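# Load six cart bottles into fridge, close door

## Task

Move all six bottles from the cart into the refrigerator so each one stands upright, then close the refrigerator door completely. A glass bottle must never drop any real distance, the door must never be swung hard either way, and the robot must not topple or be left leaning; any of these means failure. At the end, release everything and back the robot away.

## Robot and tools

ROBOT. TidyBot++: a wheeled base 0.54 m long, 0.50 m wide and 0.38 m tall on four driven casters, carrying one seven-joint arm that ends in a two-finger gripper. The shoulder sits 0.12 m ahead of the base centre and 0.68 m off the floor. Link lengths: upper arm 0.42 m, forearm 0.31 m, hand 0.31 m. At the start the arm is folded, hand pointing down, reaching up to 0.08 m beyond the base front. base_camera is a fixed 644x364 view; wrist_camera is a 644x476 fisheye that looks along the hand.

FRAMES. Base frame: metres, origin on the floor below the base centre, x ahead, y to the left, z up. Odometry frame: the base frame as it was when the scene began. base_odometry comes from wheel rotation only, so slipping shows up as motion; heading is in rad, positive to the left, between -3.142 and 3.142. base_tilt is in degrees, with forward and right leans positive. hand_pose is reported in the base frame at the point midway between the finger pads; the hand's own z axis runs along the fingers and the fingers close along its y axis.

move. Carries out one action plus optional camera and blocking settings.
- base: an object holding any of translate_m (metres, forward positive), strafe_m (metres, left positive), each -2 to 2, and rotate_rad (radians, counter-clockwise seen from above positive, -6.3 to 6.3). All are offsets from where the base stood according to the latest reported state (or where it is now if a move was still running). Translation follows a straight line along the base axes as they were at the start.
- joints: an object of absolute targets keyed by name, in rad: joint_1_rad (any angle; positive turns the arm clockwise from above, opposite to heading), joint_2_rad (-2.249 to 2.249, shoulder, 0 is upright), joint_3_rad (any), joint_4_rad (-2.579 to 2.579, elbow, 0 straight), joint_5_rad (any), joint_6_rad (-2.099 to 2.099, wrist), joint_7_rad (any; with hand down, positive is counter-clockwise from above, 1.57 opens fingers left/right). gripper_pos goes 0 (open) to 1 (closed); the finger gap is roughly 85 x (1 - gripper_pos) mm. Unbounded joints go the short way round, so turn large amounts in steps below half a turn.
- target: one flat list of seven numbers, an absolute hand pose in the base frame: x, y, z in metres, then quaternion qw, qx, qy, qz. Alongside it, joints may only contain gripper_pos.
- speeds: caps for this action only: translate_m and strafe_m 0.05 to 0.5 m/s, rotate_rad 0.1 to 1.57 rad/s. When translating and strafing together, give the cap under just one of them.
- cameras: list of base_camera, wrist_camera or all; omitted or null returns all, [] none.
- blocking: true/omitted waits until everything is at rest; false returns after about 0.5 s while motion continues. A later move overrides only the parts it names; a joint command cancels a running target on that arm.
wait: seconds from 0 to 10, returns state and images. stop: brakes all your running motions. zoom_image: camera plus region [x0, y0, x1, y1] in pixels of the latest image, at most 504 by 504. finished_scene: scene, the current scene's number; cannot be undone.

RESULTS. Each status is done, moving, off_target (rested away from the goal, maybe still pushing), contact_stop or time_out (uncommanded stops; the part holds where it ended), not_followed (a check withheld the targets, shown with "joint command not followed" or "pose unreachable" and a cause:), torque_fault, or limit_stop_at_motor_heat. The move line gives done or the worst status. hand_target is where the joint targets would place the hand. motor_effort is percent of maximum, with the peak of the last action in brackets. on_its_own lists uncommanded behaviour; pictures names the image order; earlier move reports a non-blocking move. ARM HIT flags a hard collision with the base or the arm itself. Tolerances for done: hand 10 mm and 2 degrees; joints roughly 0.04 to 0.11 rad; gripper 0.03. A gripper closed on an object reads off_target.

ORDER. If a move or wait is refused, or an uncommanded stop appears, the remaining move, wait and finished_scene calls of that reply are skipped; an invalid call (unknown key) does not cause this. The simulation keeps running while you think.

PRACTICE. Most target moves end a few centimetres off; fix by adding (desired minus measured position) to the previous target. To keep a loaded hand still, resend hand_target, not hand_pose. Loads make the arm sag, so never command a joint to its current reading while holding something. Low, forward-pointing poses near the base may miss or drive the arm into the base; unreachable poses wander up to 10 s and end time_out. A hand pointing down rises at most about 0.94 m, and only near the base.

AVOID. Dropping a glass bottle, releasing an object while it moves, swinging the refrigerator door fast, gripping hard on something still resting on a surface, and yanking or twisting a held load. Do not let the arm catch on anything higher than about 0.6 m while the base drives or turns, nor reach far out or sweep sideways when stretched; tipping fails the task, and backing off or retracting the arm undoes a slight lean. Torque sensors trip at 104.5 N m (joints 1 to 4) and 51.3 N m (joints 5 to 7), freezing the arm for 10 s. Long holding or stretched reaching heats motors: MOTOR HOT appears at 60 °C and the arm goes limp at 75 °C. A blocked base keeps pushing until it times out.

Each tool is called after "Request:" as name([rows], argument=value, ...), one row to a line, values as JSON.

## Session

Request:
move(cameras=["all"])

Scene clock: 0.00 s.
base_odometry: x=+0.000 y=+0.000 heading=+0.000
base_tilt: forward=-0.1 right=-0.1
base_status: not commanded
joint_positions: joint_1_rad=+0.038 joint_2_rad=-0.374 joint_3_rad=+3.103 joint_4_rad=-2.507 joint_5_rad=+0.010 joint_6_rad=-0.915 joint_7_rad=+1.585 gripper_pos=+0.000
joint_status: not commanded
motor_effort: joint_1_rad=+0 joint_2_rad=-2 joint_3_rad=+0 joint_4_rad=+13 joint_5_rad=-1 joint_6_rad=+1 joint_7_rad=+0
hand_pose: x=+0.2598 y=-0.0026 z=+0.5957 quat_wxyz=(+0.012, +0.999, +0.010, +0.046) (m; base frame)
hand_target: x=+0.2598 y=-0.0026 z=+0.5957 quat_wxyz=(+0.012, +0.999, +0.010, +0.046) (m; base frame)
hand_status: not commanded
pictures: base_camera, wrist_camera

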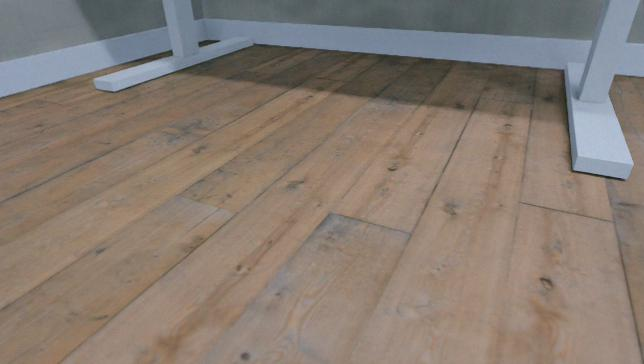

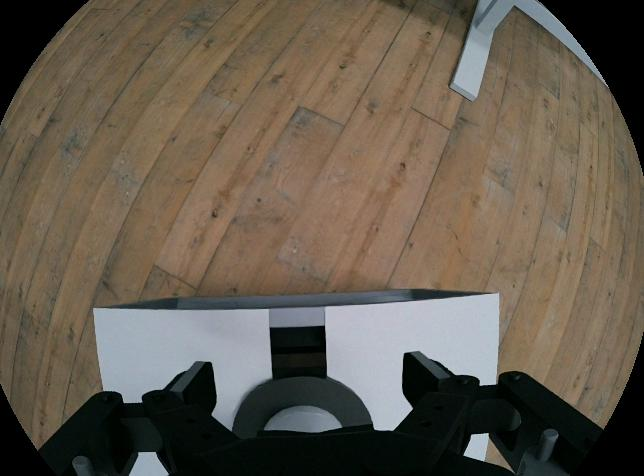

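Request:
move(joints={"joint_1_rad": 0.0, "joint_2_rad": -0.6, "joint_3_rad": 3.14, "joint_4_rad": -2.17, "joint_5_rad": 0.0, "joint_6_rad": -0.1, "joint_7_rad": 1.62}, cameras=["all"])

Scene clock: 36.60 s.
move: done
base_odometry: x=+0.000 y=+0.000 heading=+0.000
base_tilt: forward=-0.2 right=-0.1
base_status: not commanded
joint_positions: joint_1_rad=+0.014 joint_2_rad=-0.583 joint_3_rad=+3.118 joint_4_rad=-2.182 joint_5_rad=+0.010 joint_6_rad=-0.150 joint_7_rad=+1.585 gripper_pos=+0.000
joint_status: all done
motor_effort: joint_1_rad=+0(1) joint_2_rad=-2(5) joint_3_rad=+0(2) joint_4_rad=+20(20) joint_5_rad=-1(2) joint_6_rad=+10(10) joint_7_rad=+0(1)
hand_pose: x=+0.5077 y=+0.0069 z=+0.9691 quat_wxyz=(+0.012, +0.767, +0.015, +0.641) (m; base frame)
hand_target: x=+0.5055 y=+0.0021 z=+0.9985 quat_wxyz=(+0.016, +0.741, +0.019, +0.671) (m; base frame)
hand_status: not commanded
pictures: base_camera, wrist_camera

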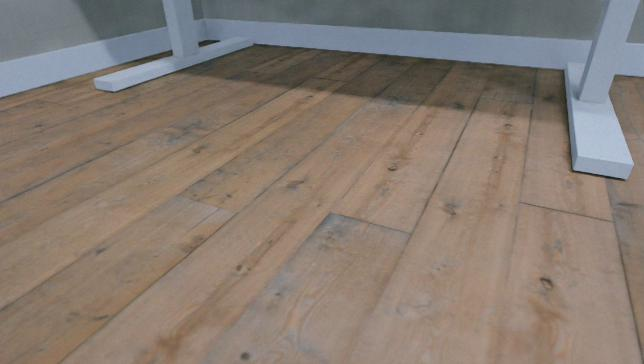

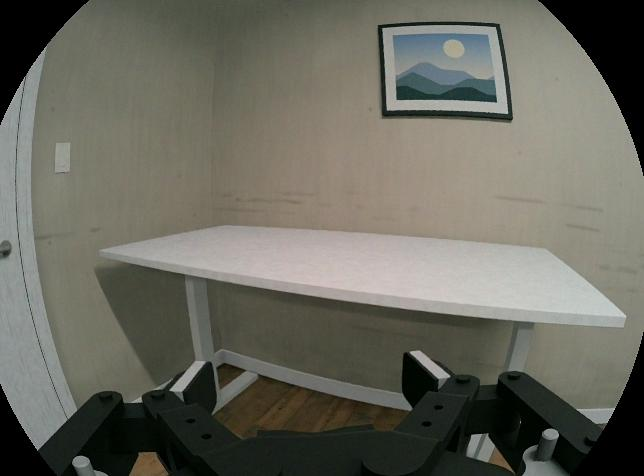

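Request:
move(joints={"joint_1_rad": 1.5}, cameras=["wrist_camera"])

Request:
move(joints={"joint_1_rad": 3.0}, cameras=["wrist_camera"])

Request:
move(joints={"joint_1_rad": 4.5}, cameras=["wrist_camera"])

Scene clock: 47.80 s.
move: done
base_odometry: x=+0.000 y=+0.000 heading=+0.000
base_tilt: forward=-0.1 right=-0.1
base_status: not commanded
joint_positions: joint_1_rad=+1.487 joint_2_rad=-0.583 joint_3_rad=+3.121 joint_4_rad=-2.182 joint_5_rad=+0.010 joint_6_rad=-0.147 joint_7_rad=+1.585 gripper_pos=+0.000
joint_status: all done
motor_effort: joint_1_rad=+0(2) joint_2_rad=-2(3) joint_3_rad=+0(1) joint_4_rad=+20(20) joint_5_rad=-1(1) joint_6_rad=+9(10) joint_7_rad=+0(1)
hand_pose: x=+0.1624 y=-0.3865 z=+0.9700 quat_wxyz=(+0.440, +0.577, -0.504, +0.468) (m; base frame)
hand_target: x=+0.1485 y=-0.3854 z=+0.9985 quat_wxyz=(+0.469, +0.555, -0.491, +0.480) (m; base frame)
hand_status: not commanded
pictures: wrist_camera

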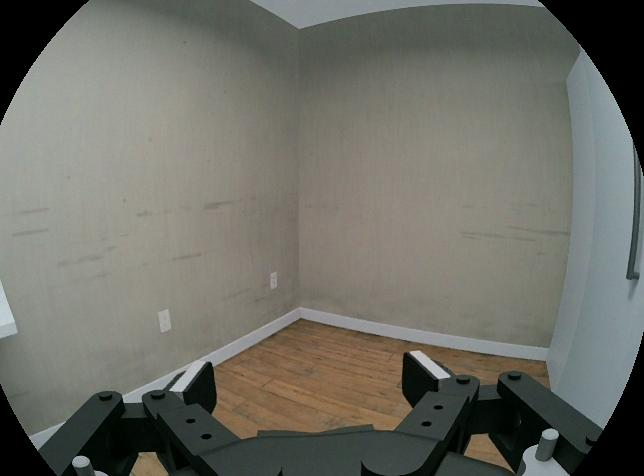

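Scene clock: 50.53 s.
move: done
base_odometry: x=+0.000 y=+0.000 heading=+0.000
base_tilt: forward=-0.1 right=-0.1
base_status: not commanded
joint_positions: joint_1_rad=+2.987 joint_2_rad=-0.583 joint_3_rad=+3.123 joint_4_rad=-2.182 joint_5_rad=+0.010 joint_6_rad=-0.147 joint_7_rad=+1.585 gripper_pos=+0.000
joint_status: all done
motor_effort: joint_1_rad=+0(2) joint_2_rad=-2(3) joint_3_rad=+0(1) joint_4_rad=+20(20) joint_5_rad=-1(1) joint_6_rad=+9(10) joint_7_rad=+0(1)
hand_pose: x=-0.2636 y=-0.0700 z=+0.9701 quat_wxyz=(+0.641, +0.078, -0.762, +0.042) (m; base frame)
hand_target: x=-0.2634 y=-0.0567 z=+0.9985 quat_wxyz=(+0.670, +0.071, -0.738, +0.031) (m; base frame)
hand_status: not commanded
pictures: wrist_camera

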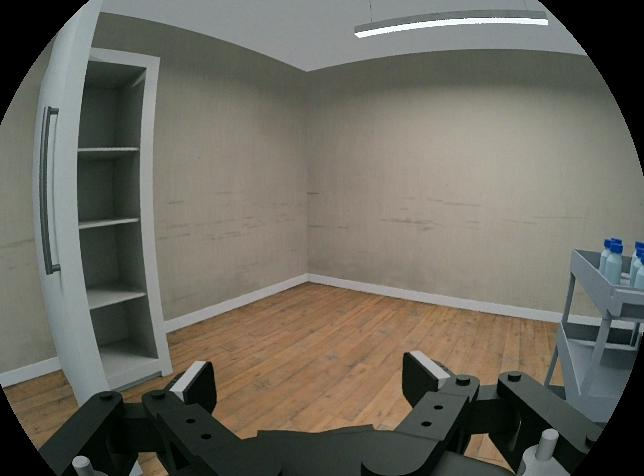

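Scene clock: 53.27 s.
move: done
base_odometry: x=+0.000 y=+0.000 heading=+0.000
base_tilt: forward=-0.2 right=-0.1
base_status: not commanded
joint_positions: joint_1_rad=+4.487 joint_2_rad=-0.583 joint_3_rad=+3.123 joint_4_rad=-2.182 joint_5_rad=+0.010 joint_6_rad=-0.147 joint_7_rad=+1.585 gripper_pos=+0.000
joint_status: all done
motor_effort: joint_1_rad=-1(2) joint_2_rad=-2(3) joint_3_rad=+0(1) joint_4_rad=+20(20) joint_5_rad=-1(1) joint_6_rad=+9(10) joint_7_rad=+0(1)
hand_pose: x=+0.0225 y=+0.3768 z=+0.9702 quat_wxyz=(+0.498, -0.463, -0.610, -0.406) (m; base frame)
hand_target: x=+0.0354 y=+0.3774 z=+0.9985 quat_wxyz=(+0.512, -0.451, -0.589, -0.434) (m; base frame)
hand_status: not commanded
pictures: wrist_camera

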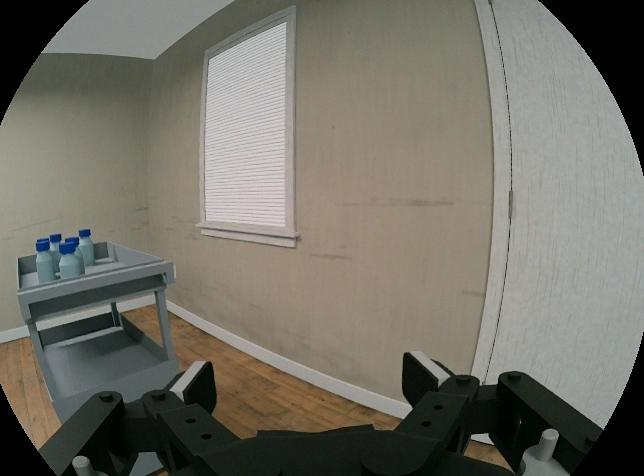

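Request:
zoom_image(camera="wrist_camera", region=[0, 210, 240, 440])

Scaled by 2.100.

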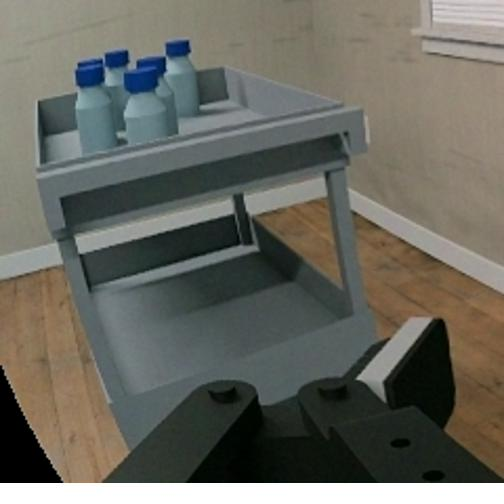

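Request:
move(joints={"joint_1_rad": 3.75}, cameras=["wrist_camera"])

Request:
zoom_image(camera="wrist_camera", region=[160, 180, 470, 400])

Request:
move(joints={"joint_1_rad": 2.4}, cameras=["wrist_camera"])

Request:
zoom_image(camera="wrist_camera", region=[160, 30, 470, 400])

Scene clock: 101.77 s.
move: done
base_odometry: x=+0.000 y=+0.000 heading=+0.000
base_tilt: forward=-0.2 right=-0.1
base_status: not commanded
joint_positions: joint_1_rad=+3.763 joint_2_rad=-0.583 joint_3_rad=+3.123 joint_4_rad=-2.182 joint_5_rad=+0.010 joint_6_rad=-0.147 joint_7_rad=+1.585 gripper_pos=+0.000
joint_status: all done
motor_effort: joint_1_rad=+0(2) joint_2_rad=-2(3) joint_3_rad=+0(1) joint_4_rad=+20(20) joint_5_rad=-1(1) joint_6_rad=+9(10) joint_7_rad=+0(1)
hand_pose: x=-0.2028 y=+0.2186 z=+0.9702 quat_wxyz=(+0.610, -0.217, -0.735, -0.204) (m; base frame)
hand_target: x=-0.1994 y=+0.2192 z=+0.9985 quat_wxyz=(+0.635, -0.204, -0.713, -0.217) (m; base frame)
hand_status: not commanded
pictures: wrist_camera

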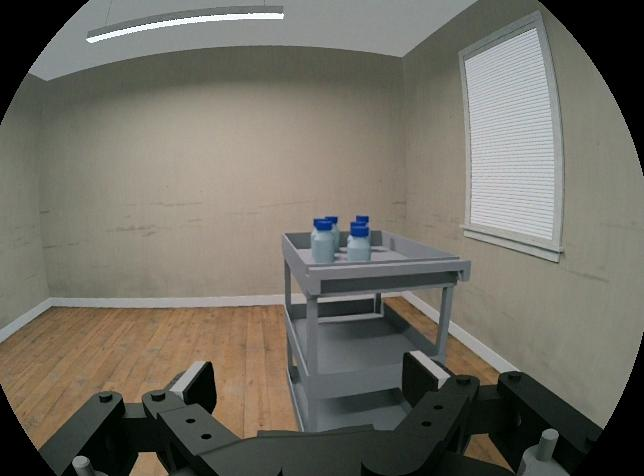

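Scaled by 1.626.

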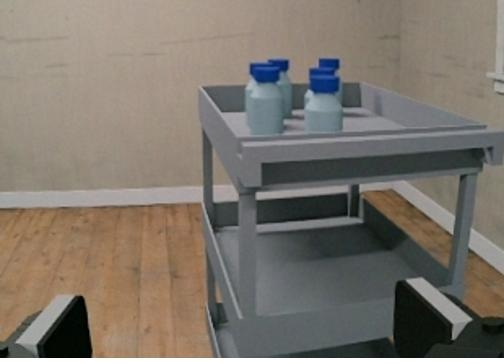

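Scene clock: 104.37 s.
move: done
base_odometry: x=+0.000 y=+0.000 heading=+0.000
base_tilt: forward=-0.1 right=-0.1
base_status: not commanded
joint_positions: joint_1_rad=+2.413 joint_2_rad=-0.583 joint_3_rad=+3.123 joint_4_rad=-2.182 joint_5_rad=+0.010 joint_6_rad=-0.147 joint_7_rad=+1.585 gripper_pos=+0.000
joint_status: all done
motor_effort: joint_1_rad=+0(2) joint_2_rad=-2(3) joint_3_rad=+0(1) joint_4_rad=+20(20) joint_5_rad=-1(1) joint_6_rad=+10(10) joint_7_rad=+0(0)
hand_pose: x=-0.1648 y=-0.2661 z=+0.9702 quat_wxyz=(+0.603, +0.289, -0.709, +0.222) (m; base frame)
hand_target: x=-0.1646 y=-0.2627 z=+0.9985 quat_wxyz=(+0.631, +0.286, -0.684, +0.228) (m; base frame)
hand_status: not commanded
pictures: wrist_camera

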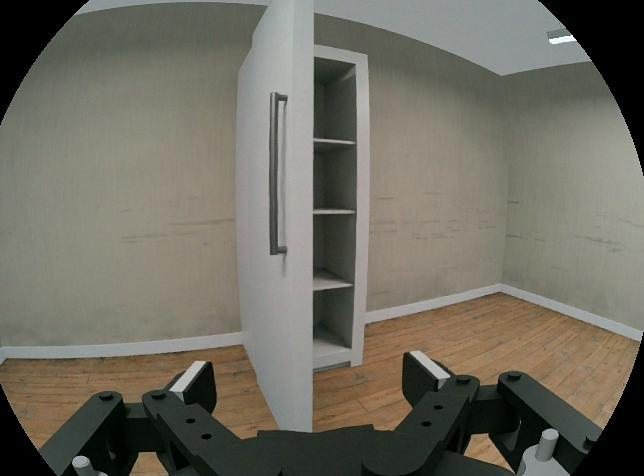

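Scaled by 1.362.

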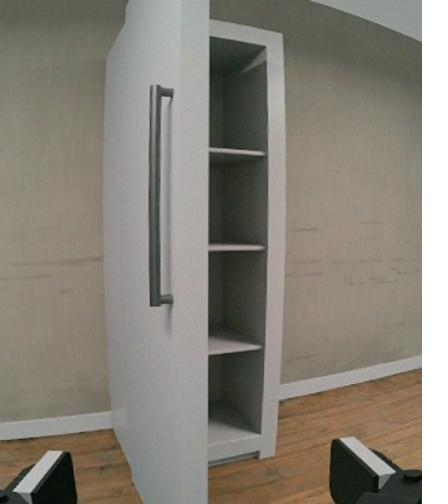

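Request:
move(base={"translate_m": 0.13, "strafe_m": 0.42, "rotate_rad": 2.65}, speeds={"rotate_rad": 0.8, "translate_m": 0.3}, joints={"joint_1_rad": 0.0, "joint_2_rad": -0.03, "joint_3_rad": 3.14, "joint_4_rad": -1.46, "joint_5_rad": 0.0, "joint_6_rad": -0.15, "joint_7_rad": 1.62}, cameras=["all"])

Scene clock: 287.23 s.
move: done
base_odometry: x=+0.130 y=+0.420 heading=+2.650
base_tilt: forward=-0.1 right=-0.1
base_status: done
joint_positions: joint_1_rad=+0.002 joint_2_rad=-0.066 joint_3_rad=+3.126 joint_4_rad=-1.481 joint_5_rad=+0.010 joint_6_rad=-0.146 joint_7_rad=+1.585 gripper_pos=+0.000
joint_status: all done
motor_effort: joint_1_rad=+0(2) joint_2_rad=-19(21) joint_3_rad=+0(2) joint_4_rad=+20(21) joint_5_rad=-1(2) joint_6_rad=+9(10) joint_7_rad=+0(1)
hand_pose: x=+0.7130 y=+0.0094 z=+1.1533 quat_wxyz=(+0.005, +0.704, +0.013, +0.710) (m; base frame)
hand_target: x=+0.7289 y=+0.0023 z=+1.1436 quat_wxyz=(+0.017, +0.710, +0.018, +0.704) (m; base frame)
hand_status: not commanded
pictures: base_camera, wrist_camera

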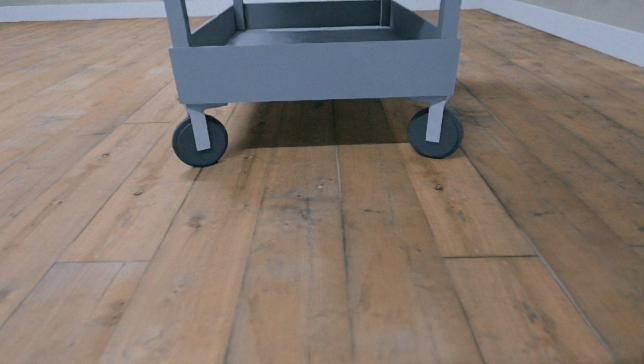

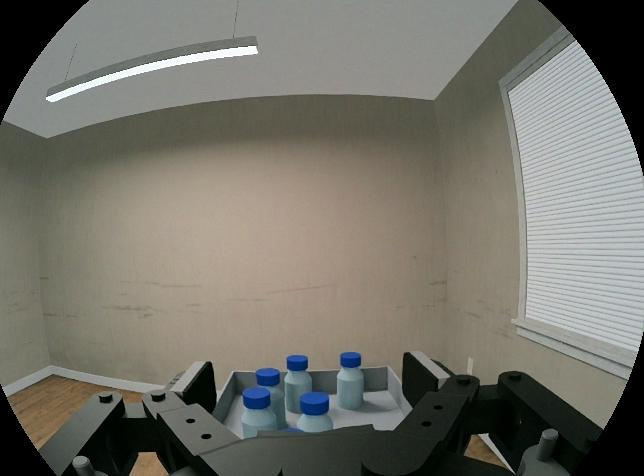

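Request:
move(joints={"joint_6_rad": -0.75}, cameras=["wrist_camera"])

Request:
zoom_image(camera="wrist_camera", region=[160, 80, 480, 360])

Scene clock: 307.53 s.
move: done
base_odometry: x=+0.130 y=+0.420 heading=+2.650
base_tilt: forward=-0.1 right=-0.1
base_status: not commanded
joint_positions: joint_1_rad=+0.002 joint_2_rad=-0.063 joint_3_rad=+3.126 joint_4_rad=-1.470 joint_5_rad=+0.010 joint_6_rad=-0.713 joint_7_rad=+1.585 gripper_pos=+0.000
joint_status: all done
motor_effort: joint_1_rad=+0(1) joint_2_rad=-18(20) joint_3_rad=+0(1) joint_4_rad=+19(21) joint_5_rad=-1(1) joint_6_rad=+7(10) joint_7_rad=+0(1)
hand_pose: x=+0.6680 y=+0.0070 z=+0.9906 quat_wxyz=(+0.005, +0.872, +0.014, +0.489) (m; base frame)
hand_target: x=+0.6729 y=+0.0022 z=+0.9684 quat_wxyz=(+0.011, +0.886, +0.023, +0.462) (m; base frame)
hand_status: not commanded
pictures: wrist_camera

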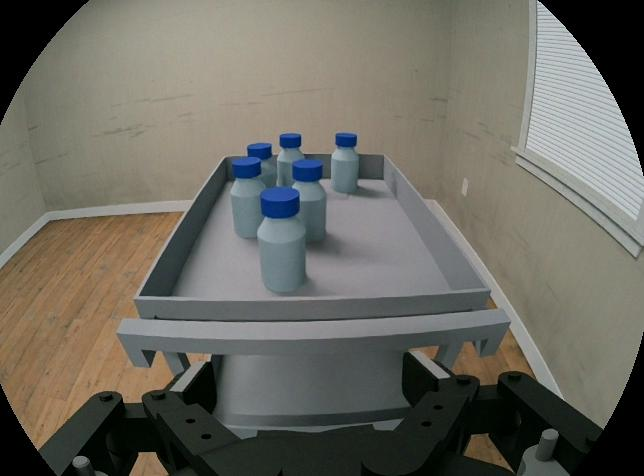

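Scaled by 1.575.

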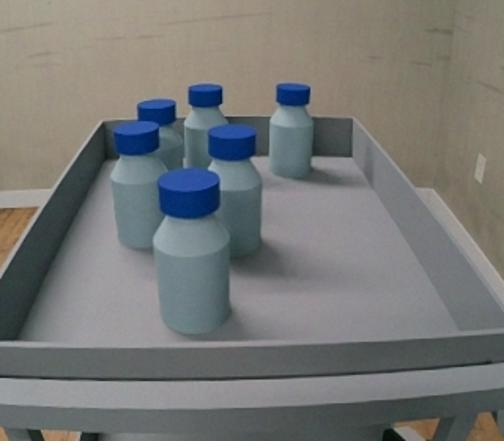

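Request:
move(joints={"joint_1_rad": 0.0, "joint_2_rad": 0.145, "joint_3_rad": 3.14, "joint_4_rad": -1.89, "joint_5_rad": 0.0, "joint_6_rad": 0.476, "joint_7_rad": 1.62}, cameras=["wrist_camera"])

Request:
zoom_image(camera="wrist_camera", region=[160, 130, 480, 410])

Scene clock: 360.03 s.
move: done
base_odometry: x=+0.130 y=+0.420 heading=+2.650
base_tilt: forward=-0.1 right=-0.1
base_status: not commanded
joint_positions: joint_1_rad=+0.002 joint_2_rad=+0.102 joint_3_rad=+3.126 joint_4_rad=-1.856 joint_5_rad=+0.010 joint_6_rad=+0.426 joint_7_rad=+1.585 gripper_pos=+0.000
joint_status: all done
motor_effort: joint_1_rad=+0(1) joint_2_rad=-24(25) joint_3_rad=-1(2) joint_4_rad=+19(20) joint_5_rad=-1(2) joint_6_rad=+9(10) joint_7_rad=+0(1)
hand_pose: x=+0.7638 y=+0.0109 z=+0.9936 quat_wxyz=(+0.002, +0.693, +0.014, +0.721) (m; base frame)
hand_target: x=+0.7721 y=+0.0023 z=+0.9611 quat_wxyz=(+0.017, +0.703, +0.018, +0.711) (m; base frame)
hand_status: not commanded
pictures: wrist_camera

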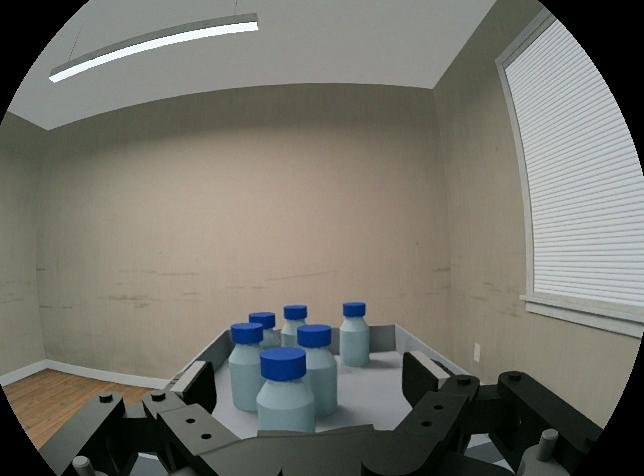

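Scaled by 1.575.

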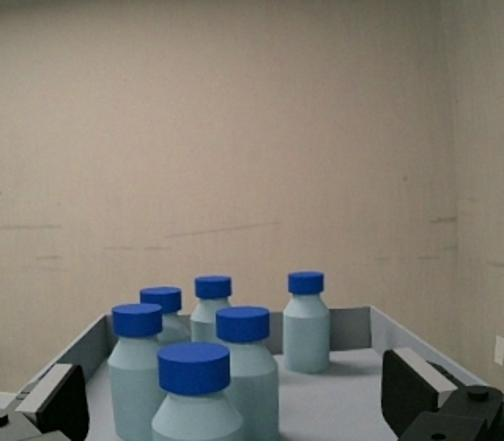

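Request:
move(base={"translate_m": 0.1, "strafe_m": 0.02}, speeds={"translate_m": 0.2}, joints={"joint_2_rad": 0.221}, cameras=["wrist_camera"])

Request:
zoom_image(camera="wrist_camera", region=[160, 200, 480, 400])

Scene clock: 388.37 s.
move: done
base_odometry: x=+0.032 y=+0.450 heading=+2.651
base_tilt: forward=-0.1 right=-0.1
base_status: done
joint_positions: joint_1_rad=+0.002 joint_2_rad=+0.192 joint_3_rad=+3.126 joint_4_rad=-1.858 joint_5_rad=+0.010 joint_6_rad=+0.434 joint_7_rad=+1.585 gripper_pos=+0.000
joint_status: all done
motor_effort: joint_1_rad=-1(1) joint_2_rad=-26(29) joint_3_rad=+0(1) joint_4_rad=+18(19) joint_5_rad=-1(1) joint_6_rad=+9(10) joint_7_rad=+0(1)
hand_pose: x=+0.7888 y=+0.0109 z=+0.9359 quat_wxyz=(+0.001, +0.723, +0.014, +0.691) (m; base frame)
hand_target: x=+0.7915 y=+0.0023 z=+0.9107 quat_wxyz=(+0.016, +0.729, +0.018, +0.684) (m; base frame)
hand_status: not commanded
pictures: wrist_camera

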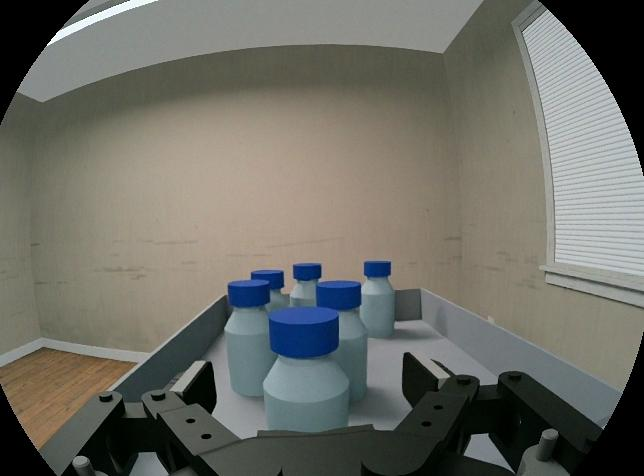

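Scaled by 1.575.

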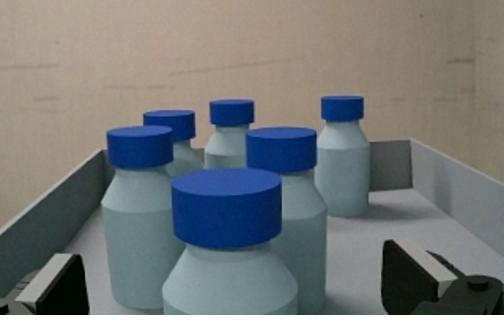

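Request:
move(base={"translate_m": 0.096, "strafe_m": -0.001}, speeds={"translate_m": 0.12}, cameras=["wrist_camera"])

Request:
zoom_image(camera="wrist_camera", region=[160, 250, 480, 450])

Scene clock: 407.87 s.
move: done
base_odometry: x=-0.052 y=+0.496 heading=+2.651
base_tilt: forward=-0.1 right=-0.1
base_status: done
joint_positions: joint_1_rad=+0.002 joint_2_rad=+0.192 joint_3_rad=+3.126 joint_4_rad=-1.859 joint_5_rad=+0.010 joint_6_rad=+0.434 joint_7_rad=+1.585 gripper_pos=+0.000
joint_status: not commanded
motor_effort: joint_1_rad=+0(1) joint_2_rad=-26(29) joint_3_rad=+0(1) joint_4_rad=+18(19) joint_5_rad=-1(1) joint_6_rad=+10(10) joint_7_rad=+0(0)
hand_pose: x=+0.7889 y=+0.0109 z=+0.9352 quat_wxyz=(+0.001, +0.723, +0.014, +0.691) (m; base frame)
hand_target: x=+0.7915 y=+0.0023 z=+0.9107 quat_wxyz=(+0.016, +0.729, +0.018, +0.684) (m; base frame)
hand_status: not commanded
pictures: wrist_camera

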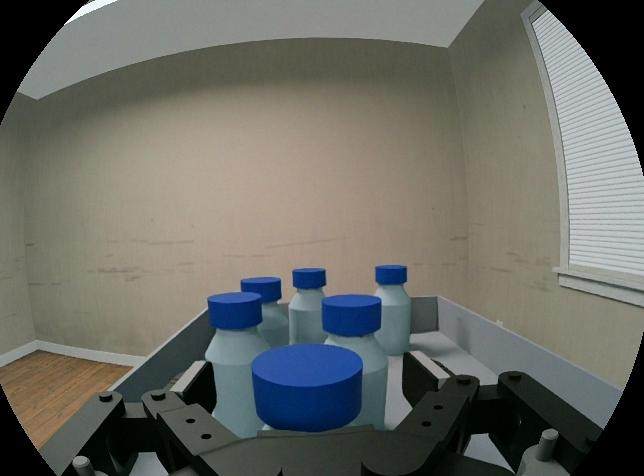

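Scaled by 1.575.

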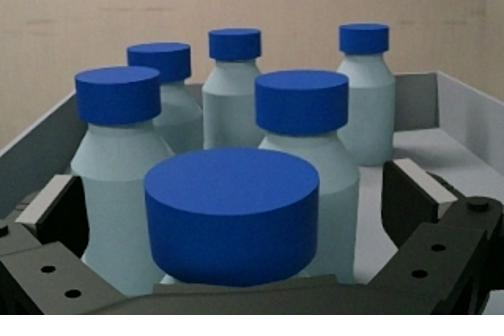

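Request:
move(base={"translate_m": 0.012}, speeds={"translate_m": 0.1}, cameras=["wrist_camera"])

Request:
move(joints={"gripper_pos": 0.5}, cameras=["wrist_camera"])

Request:
zoom_image(camera="wrist_camera", region=[160, 250, 480, 450])

Scene clock: 416.77 s.
move: done
base_odometry: x=-0.063 y=+0.501 heading=+2.651
base_tilt: forward=-0.1 right=-0.1
base_status: done
joint_positions: joint_1_rad=+0.002 joint_2_rad=+0.196 joint_3_rad=+3.126 joint_4_rad=-1.860 joint_5_rad=+0.010 joint_6_rad=+0.434 joint_7_rad=+1.585 gripper_pos=+0.000
joint_status: not commanded
motor_effort: joint_1_rad=+0(1) joint_2_rad=-27(30) joint_3_rad=-1(1) joint_4_rad=+18(19) joint_5_rad=-1(1) joint_6_rad=+9(10) joint_7_rad=+0(0)
hand_pose: x=+0.7896 y=+0.0109 z=+0.9325 quat_wxyz=(+0.001, +0.725, +0.014, +0.689) (m; base frame)
hand_target: x=+0.7915 y=+0.0023 z=+0.9107 quat_wxyz=(+0.016, +0.729, +0.018, +0.684) (m; base frame)
hand_status: not commanded
pictures: wrist_camera

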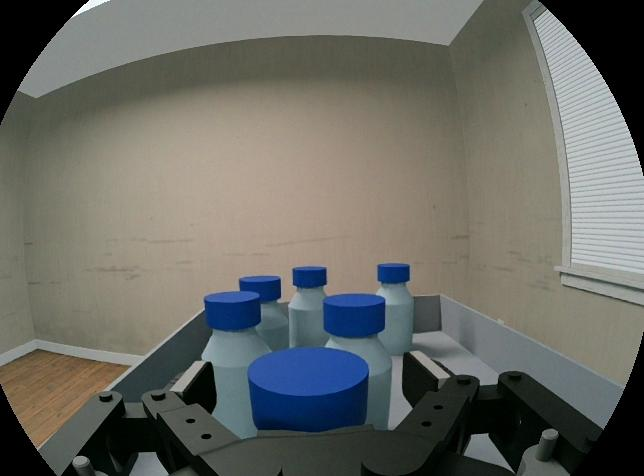

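Scene clock: 417.60 s.
move: off_target
base_odometry: x=-0.063 y=+0.501 heading=+2.651
base_tilt: forward=-0.1 right=-0.1
base_status: not commanded
joint_positions: joint_1_rad=+0.002 joint_2_rad=+0.196 joint_3_rad=+3.126 joint_4_rad=-1.860 joint_5_rad=+0.010 joint_6_rad=+0.435 joint_7_rad=+1.585 gripper_pos=+0.442
joint_status: gripper_pos off_target (ended at +0.442, target +0.500)
motor_effort: joint_1_rad=+0(1) joint_2_rad=-26(27) joint_3_rad=+0(1) joint_4_rad=+18(19) joint_5_rad=-1(2) joint_6_rad=+9(10) joint_7_rad=+0(1)
hand_pose: x=+0.7896 y=+0.0109 z=+0.9325 quat_wxyz=(+0.001, +0.724, +0.014, +0.689) (m; base frame)
hand_target: x=+0.7915 y=+0.0023 z=+0.9107 quat_wxyz=(+0.016, +0.729, +0.018, +0.684) (m; base frame)
hand_status: not commanded
pictures: wrist_camera

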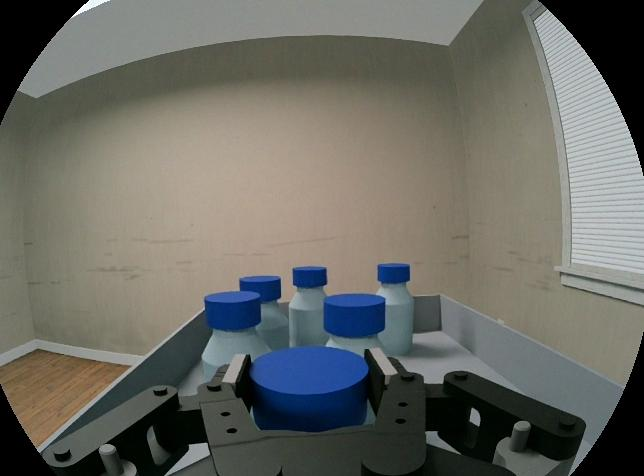

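Scaled by 1.575.

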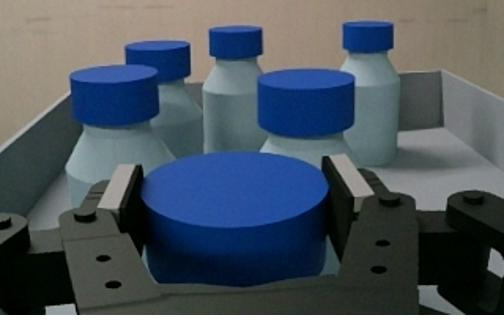

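Request:
move(joints={"gripper_pos": 0.78}, cameras=[])

Request:
move(joints={"joint_2_rad": -0.03, "joint_4_rad": -1.46, "joint_6_rad": -0.15}, cameras=["wrist_camera"])

Scene clock: 435.23 s.
move: off_target
base_odometry: x=-0.063 y=+0.501 heading=+2.651
base_tilt: forward=-0.1 right=-0.1
base_status: not commanded
joint_positions: joint_1_rad=+0.002 joint_2_rad=+0.196 joint_3_rad=+3.126 joint_4_rad=-1.860 joint_5_rad=+0.010 joint_6_rad=+0.435 joint_7_rad=+1.585 gripper_pos=+0.442
joint_status: gripper_pos off_target (ended at +0.442, target +0.780)
motor_effort: joint_1_rad=-1(1) joint_2_rad=-26(27) joint_3_rad=+0(1) joint_4_rad=+18(18) joint_5_rad=-1(1) joint_6_rad=+8(10) joint_7_rad=+0(1)
hand_pose: x=+0.7896 y=+0.0109 z=+0.9325 quat_wxyz=(+0.001, +0.724, +0.014, +0.689) (m; base frame)
hand_target: x=+0.7915 y=+0.0023 z=+0.9107 quat_wxyz=(+0.016, +0.729, +0.018, +0.684) (m; base frame)
hand_status: not commanded
pictures: none
No camera images: "cameras" was empty.

Scene clock: 437.17 s.
move: done
base_odometry: x=-0.063 y=+0.501 heading=+2.651
base_tilt: forward=-0.1 right=-0.1
base_status: not commanded
joint_positions: joint_1_rad=+0.002 joint_2_rad=-0.001 joint_3_rad=+3.126 joint_4_rad=-1.488 joint_5_rad=+0.010 joint_6_rad=-0.123 joint_7_rad=+1.585 gripper_pos=+0.442
joint_status: all done
motor_effort: joint_1_rad=+0(1) joint_2_rad=-25(34) joint_3_rad=-1(1) joint_4_rad=+23(25) joint_5_rad=-1(1) joint_6_rad=+12(15) joint_7_rad=+0(1)
hand_pose: x=+0.7425 y=+0.0094 z=+1.1169 quat_wxyz=(+0.004, +0.721, +0.013, +0.693) (m; base frame)
hand_target: x=+0.7289 y=+0.0023 z=+1.1436 quat_wxyz=(+0.017, +0.710, +0.018, +0.704) (m; base frame)
hand_status: not commanded
pictures: wrist_camera

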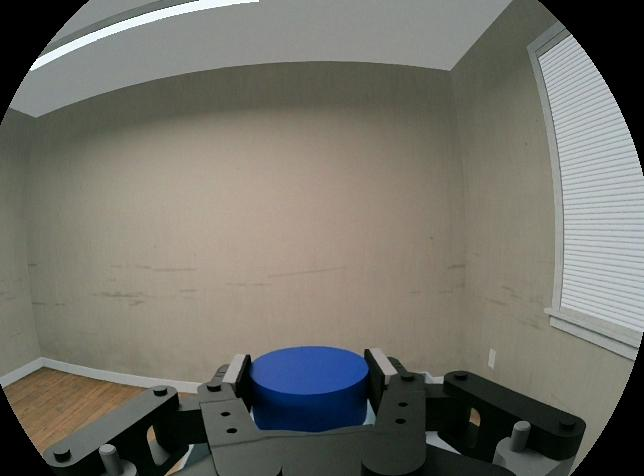

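Request:
move(base={"translate_m": 0.368, "strafe_m": 0.55, "rotate_rad": 1.526}, speeds={"rotate_rad": 0.7, "translate_m": 0.3}, cameras=["all"])

Scene clock: 476.37 s.
move: done
base_odometry: x=-0.646 y=+0.189 heading=-2.105
base_tilt: forward=-0.1 right=-0.1
base_status: done
joint_positions: joint_1_rad=+0.000 joint_2_rad=-0.001 joint_3_rad=+3.143 joint_4_rad=-1.488 joint_5_rad=+0.010 joint_6_rad=-0.127 joint_7_rad=+1.585 gripper_pos=+0.442
joint_status: not commanded
motor_effort: joint_1_rad=+0(5) joint_2_rad=-25(28) joint_3_rad=+0(5) joint_4_rad=+23(24) joint_5_rad=-1(2) joint_6_rad=+13(14) joint_7_rad=+0(1)
hand_pose: x=+0.7427 y=+0.0006 z=+1.1157 quat_wxyz=(+0.009, +0.722, +0.008, +0.692) (m; base frame)
hand_target: x=+0.7289 y=+0.0023 z=+1.1436 quat_wxyz=(+0.017, +0.710, +0.018, +0.704) (m; base frame)
hand_status: not commanded
pictures: base_camera, wrist_camera

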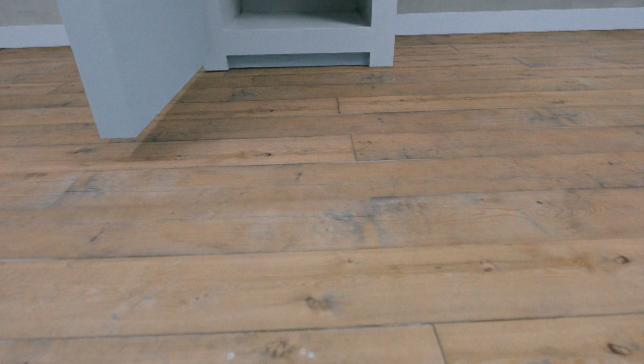

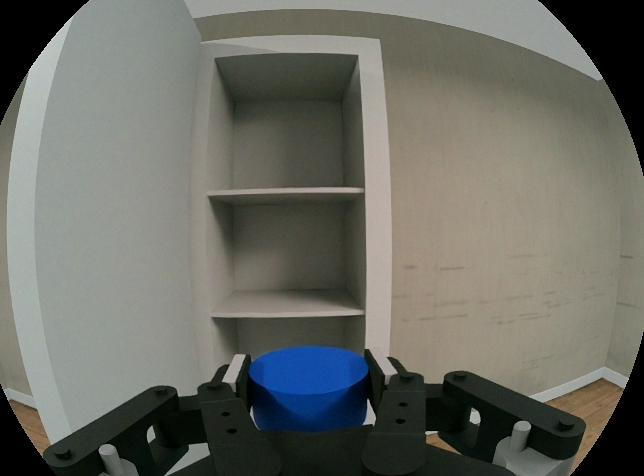

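Request:
zoom_image(camera="base_camera", region=[190, 40, 270, 85])

Request:
zoom_image(camera="base_camera", region=[340, 40, 420, 85])

Request:
zoom_image(camera="base_camera", region=[60, 100, 160, 156])

Scaled by 6.300.

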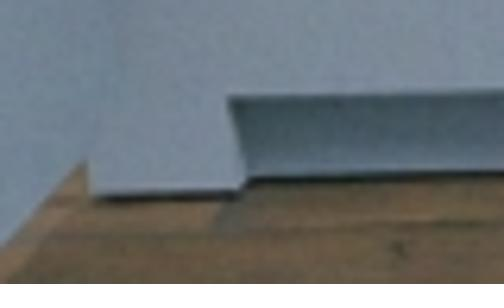

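Scaled by 6.300.

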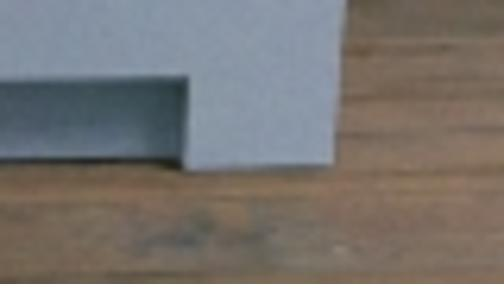

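Scaled by 5.040.

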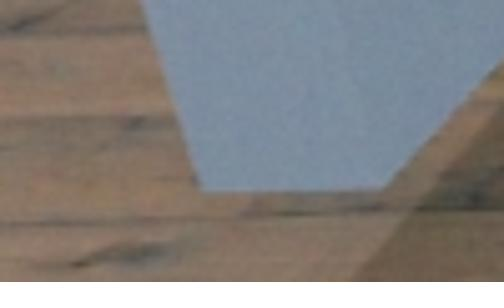

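Request:
move(base={"translate_m": 0.5, "strafe_m": 0.015, "rotate_rad": -0.034}, speeds={"translate_m": 0.25}, joints={"joint_1_rad": 0.083, "joint_2_rad": 0.35, "joint_4_rad": -1.05, "joint_6_rad": -0.21}, cameras=["all"])

Scene clock: 561.33 s.
move: done
base_odometry: x=-0.888 y=-0.249 heading=-2.140
base_tilt: forward=-0.1 right=-0.1
base_status: done
joint_positions: joint_1_rad=+0.072 joint_2_rad=+0.336 joint_3_rad=+3.142 joint_4_rad=-1.089 joint_5_rad=+0.010 joint_6_rad=-0.189 joint_7_rad=+1.585 gripper_pos=+0.442
joint_status: all done
motor_effort: joint_1_rad=+0(3) joint_2_rad=-36(40) joint_3_rad=-1(3) joint_4_rad=+23(25) joint_5_rad=-1(1) joint_6_rad=+12(15) joint_7_rad=+0(0)
hand_pose: x=+0.8778 y=-0.0541 z=+1.1112 quat_wxyz=(+0.034, +0.722, -0.018, +0.691) (m; base frame)
hand_target: x=+0.8816 y=-0.0612 z=+1.1183 quat_wxyz=(+0.045, +0.721, -0.012, +0.692) (m; base frame)
hand_status: not commanded
pictures: base_camera, wrist_camera

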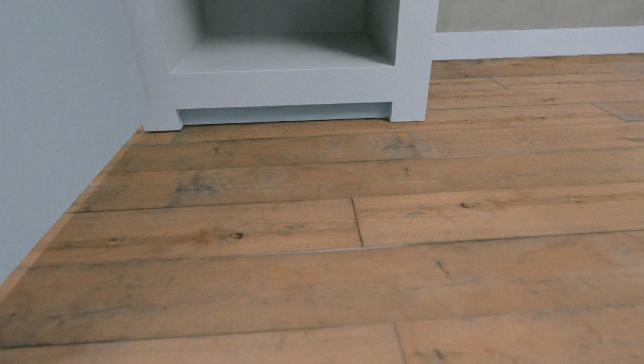

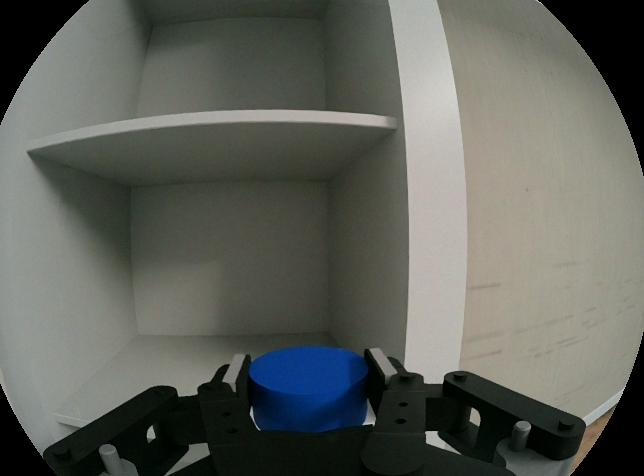

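Request:
zoom_image(camera="base_camera", region=[120, 90, 200, 135])

Request:
zoom_image(camera="base_camera", region=[370, 90, 450, 135])

Scaled by 6.300.

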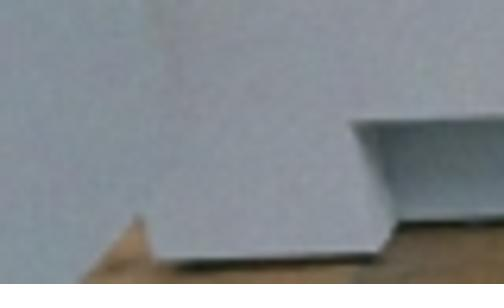

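Scaled by 6.300.

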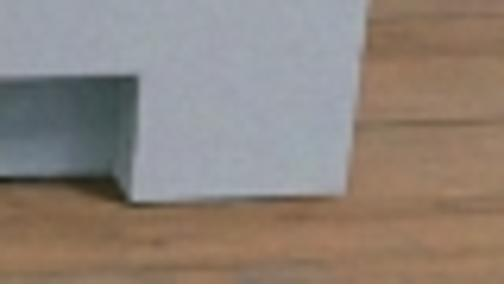

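Request:
move(base={"translate_m": 0.4, "strafe_m": -0.027, "rotate_rad": 0.034}, speeds={"translate_m": 0.2}, cameras=["all"])

Scene clock: 641.03 s.
move: done
base_odometry: x=-1.126 y=-0.571 heading=-2.105
base_tilt: forward=-0.1 right=-0.1
base_status: done
joint_positions: joint_1_rad=+0.077 joint_2_rad=+0.338 joint_3_rad=+3.141 joint_4_rad=-1.088 joint_5_rad=+0.010 joint_6_rad=-0.190 joint_7_rad=+1.585 gripper_pos=+0.442
joint_status: not commanded
motor_effort: joint_1_rad=+0(4) joint_2_rad=-38(41) joint_3_rad=-1(3) joint_4_rad=+23(24) joint_5_rad=-1(1) joint_6_rad=+12(14) joint_7_rad=+0(1)
hand_pose: x=+0.8784 y=-0.0572 z=+1.1101 quat_wxyz=(+0.035, +0.723, -0.019, +0.690) (m; base frame)
hand_target: x=+0.8816 y=-0.0612 z=+1.1183 quat_wxyz=(+0.045, +0.721, -0.012, +0.692) (m; base frame)
hand_status: not commanded
pictures: base_camera, wrist_camera

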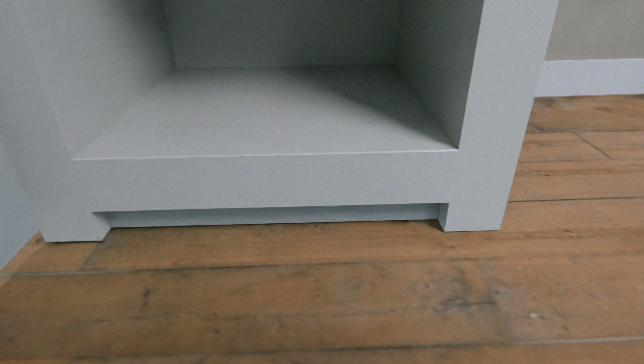

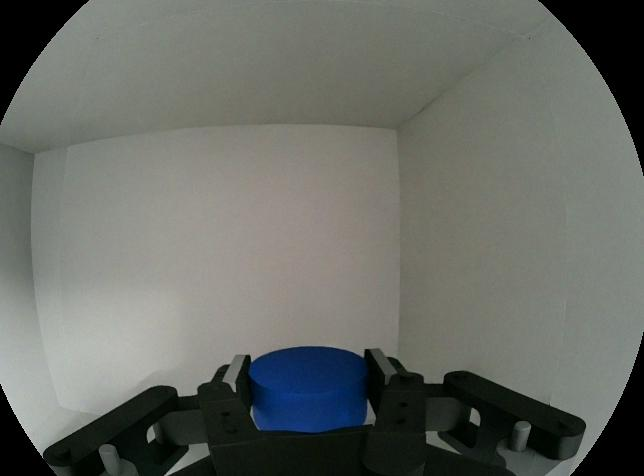

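Request:
move(base={"translate_m": 0.1, "strafe_m": -0.012}, speeds={"translate_m": 0.12}, joints={"joint_2_rad": 0.41, "joint_4_rad": -1.135, "joint_6_rad": -0.08}, cameras=["wrist_camera"])

Scene clock: 657.90 s.
move: done
base_odometry: x=-1.187 y=-0.651 heading=-2.104
base_tilt: forward=-0.1 right=-0.1
base_status: done
joint_positions: joint_1_rad=+0.077 joint_2_rad=+0.382 joint_3_rad=+3.141 joint_4_rad=-1.123 joint_5_rad=+0.010 joint_6_rad=-0.125 joint_7_rad=+1.585 gripper_pos=+0.442
joint_status: all done
motor_effort: joint_1_rad=-1(1) joint_2_rad=-36(41) joint_3_rad=-1(1) joint_4_rad=+22(25) joint_5_rad=-1(1) joint_6_rad=+11(14) joint_7_rad=+0(0)
hand_pose: x=+0.8981 y=-0.0586 z=+1.0745 quat_wxyz=(+0.035, +0.728, -0.019, +0.685) (m; base frame)
hand_target: x=+0.9093 y=-0.0635 z=+1.0589 quat_wxyz=(+0.045, +0.726, -0.012, +0.686) (m; base frame)
hand_status: not commanded
pictures: wrist_camera

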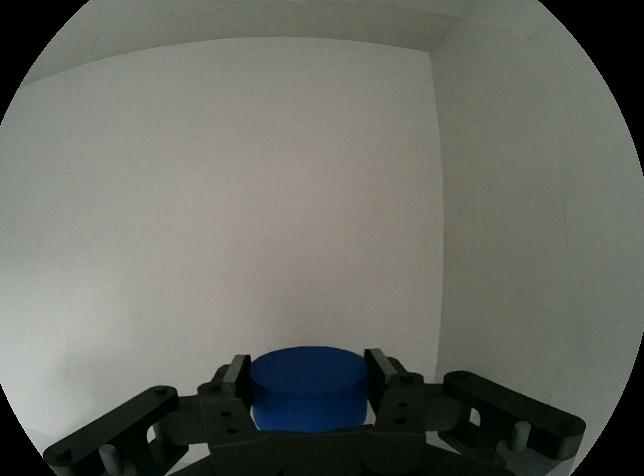

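Request:
move(joints={"joint_2_rad": 0.435, "joint_4_rad": -1.163, "joint_6_rad": -0.02}, cameras=[])

Request:
move(joints={"joint_2_rad": 0.445, "joint_4_rad": -1.175, "joint_6_rad": -0.01}, cameras=[])

Request:
move(joints={"joint_2_rad": 0.452, "joint_4_rad": -1.184, "joint_6_rad": -0.004}, cameras=[])

Scene clock: 666.57 s.
move: done
base_odometry: x=-1.187 y=-0.651 heading=-2.104
base_tilt: forward=-0.1 right=-0.1
base_status: not commanded
joint_positions: joint_1_rad=+0.077 joint_2_rad=+0.389 joint_3_rad=+3.141 joint_4_rad=-1.142 joint_5_rad=+0.010 joint_6_rad=-0.071 joint_7_rad=+1.585 gripper_pos=+0.442
joint_status: all done
motor_effort: joint_1_rad=-1(1) joint_2_rad=-35(37) joint_3_rad=-1(1) joint_4_rad=+21(23) joint_5_rad=-1(1) joint_6_rad=+12(13) joint_7_rad=+0(1)
hand_pose: x=+0.9017 y=-0.0588 z=+1.0739 quat_wxyz=(+0.035, +0.718, -0.019, +0.695) (m; base frame)
hand_target: x=+0.9189 y=-0.0643 z=+1.0401 quat_wxyz=(+0.045, +0.724, -0.012, +0.689) (m; base frame)
hand_status: not commanded
pictures: none
No camera images: "cameras" was empty.

Scene clock: 667.10 s.
move: done
base_odometry: x=-1.187 y=-0.651 heading=-2.104
base_tilt: forward=-0.1 right=-0.1
base_status: not commanded
joint_positions: joint_1_rad=+0.077 joint_2_rad=+0.390 joint_3_rad=+3.141 joint_4_rad=-1.146 joint_5_rad=+0.010 joint_6_rad=-0.061 joint_7_rad=+1.585 gripper_pos=+0.442
joint_status: all done
motor_effort: joint_1_rad=-1(1) joint_2_rad=-34(35) joint_3_rad=-1(1) joint_4_rad=+21(21) joint_5_rad=-1(1) joint_6_rad=+11(12) joint_7_rad=+0(0)
hand_pose: x=+0.9022 y=-0.0588 z=+1.0739 quat_wxyz=(+0.035, +0.716, -0.019, +0.697) (m; base frame)
hand_target: x=+0.9222 y=-0.0646 z=+1.0277 quat_wxyz=(+0.045, +0.728, -0.012, +0.684) (m; base frame)
hand_status: not commanded
pictures: none
No camera images: "cameras" was empty.

Scene clock: 667.60 s.
move: done
base_odometry: x=-1.187 y=-0.651 heading=-2.104
base_tilt: forward=-0.1 right=-0.1
base_status: not commanded
joint_positions: joint_1_rad=+0.077 joint_2_rad=+0.391 joint_3_rad=+3.141 joint_4_rad=-1.150 joint_5_rad=+0.010 joint_6_rad=-0.052 joint_7_rad=+1.585 gripper_pos=+0.442
joint_status: all done
motor_effort: joint_1_rad=+0(1) joint_2_rad=-34(35) joint_3_rad=-1(1) joint_4_rad=+20(21) joint_5_rad=-1(1) joint_6_rad=+10(10) joint_7_rad=+0(1)
hand_pose: x=+0.9025 y=-0.0588 z=+1.0737 quat_wxyz=(+0.035, +0.714, -0.019, +0.699) (m; base frame)
hand_target: x=+0.9244 y=-0.0647 z=+1.0183 quat_wxyz=(+0.044, +0.731, -0.012, +0.681) (m; base frame)
hand_status: not commanded
pictures: none
No camera images: "cameras" was empty.

Request:
move(joints={"joint_2_rad": 0.468, "joint_4_rad": -1.19, "joint_6_rad": -0.02}, cameras=["wrist_camera"])

Scene clock: 686.97 s.
move: done
base_odometry: x=-1.187 y=-0.651 heading=-2.104
base_tilt: forward=-0.1 right=-0.1
base_status: not commanded
joint_positions: joint_1_rad=+0.077 joint_2_rad=+0.392 joint_3_rad=+3.141 joint_4_rad=-1.150 joint_5_rad=+0.010 joint_6_rad=-0.051 joint_7_rad=+1.585 gripper_pos=+0.442
joint_status: all done
motor_effort: joint_1_rad=-1(1) joint_2_rad=-30(33) joint_3_rad=-1(1) joint_4_rad=+17(20) joint_5_rad=-1(1) joint_6_rad=+8(10) joint_7_rad=+0(1)
hand_pose: x=+0.9029 y=-0.0588 z=+1.0732 quat_wxyz=(+0.035, +0.714, -0.019, +0.699) (m; base frame)
hand_target: x=+0.9288 y=-0.0651 z=+0.9966 quat_wxyz=(+0.043, +0.744, -0.012, +0.667) (m; base frame)
hand_status: not commanded
pictures: wrist_camera

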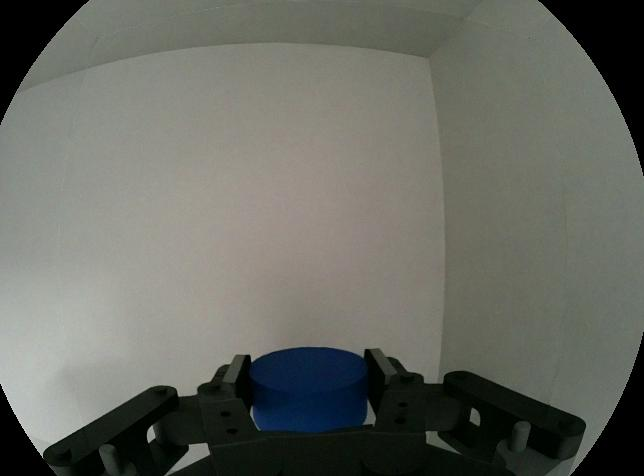

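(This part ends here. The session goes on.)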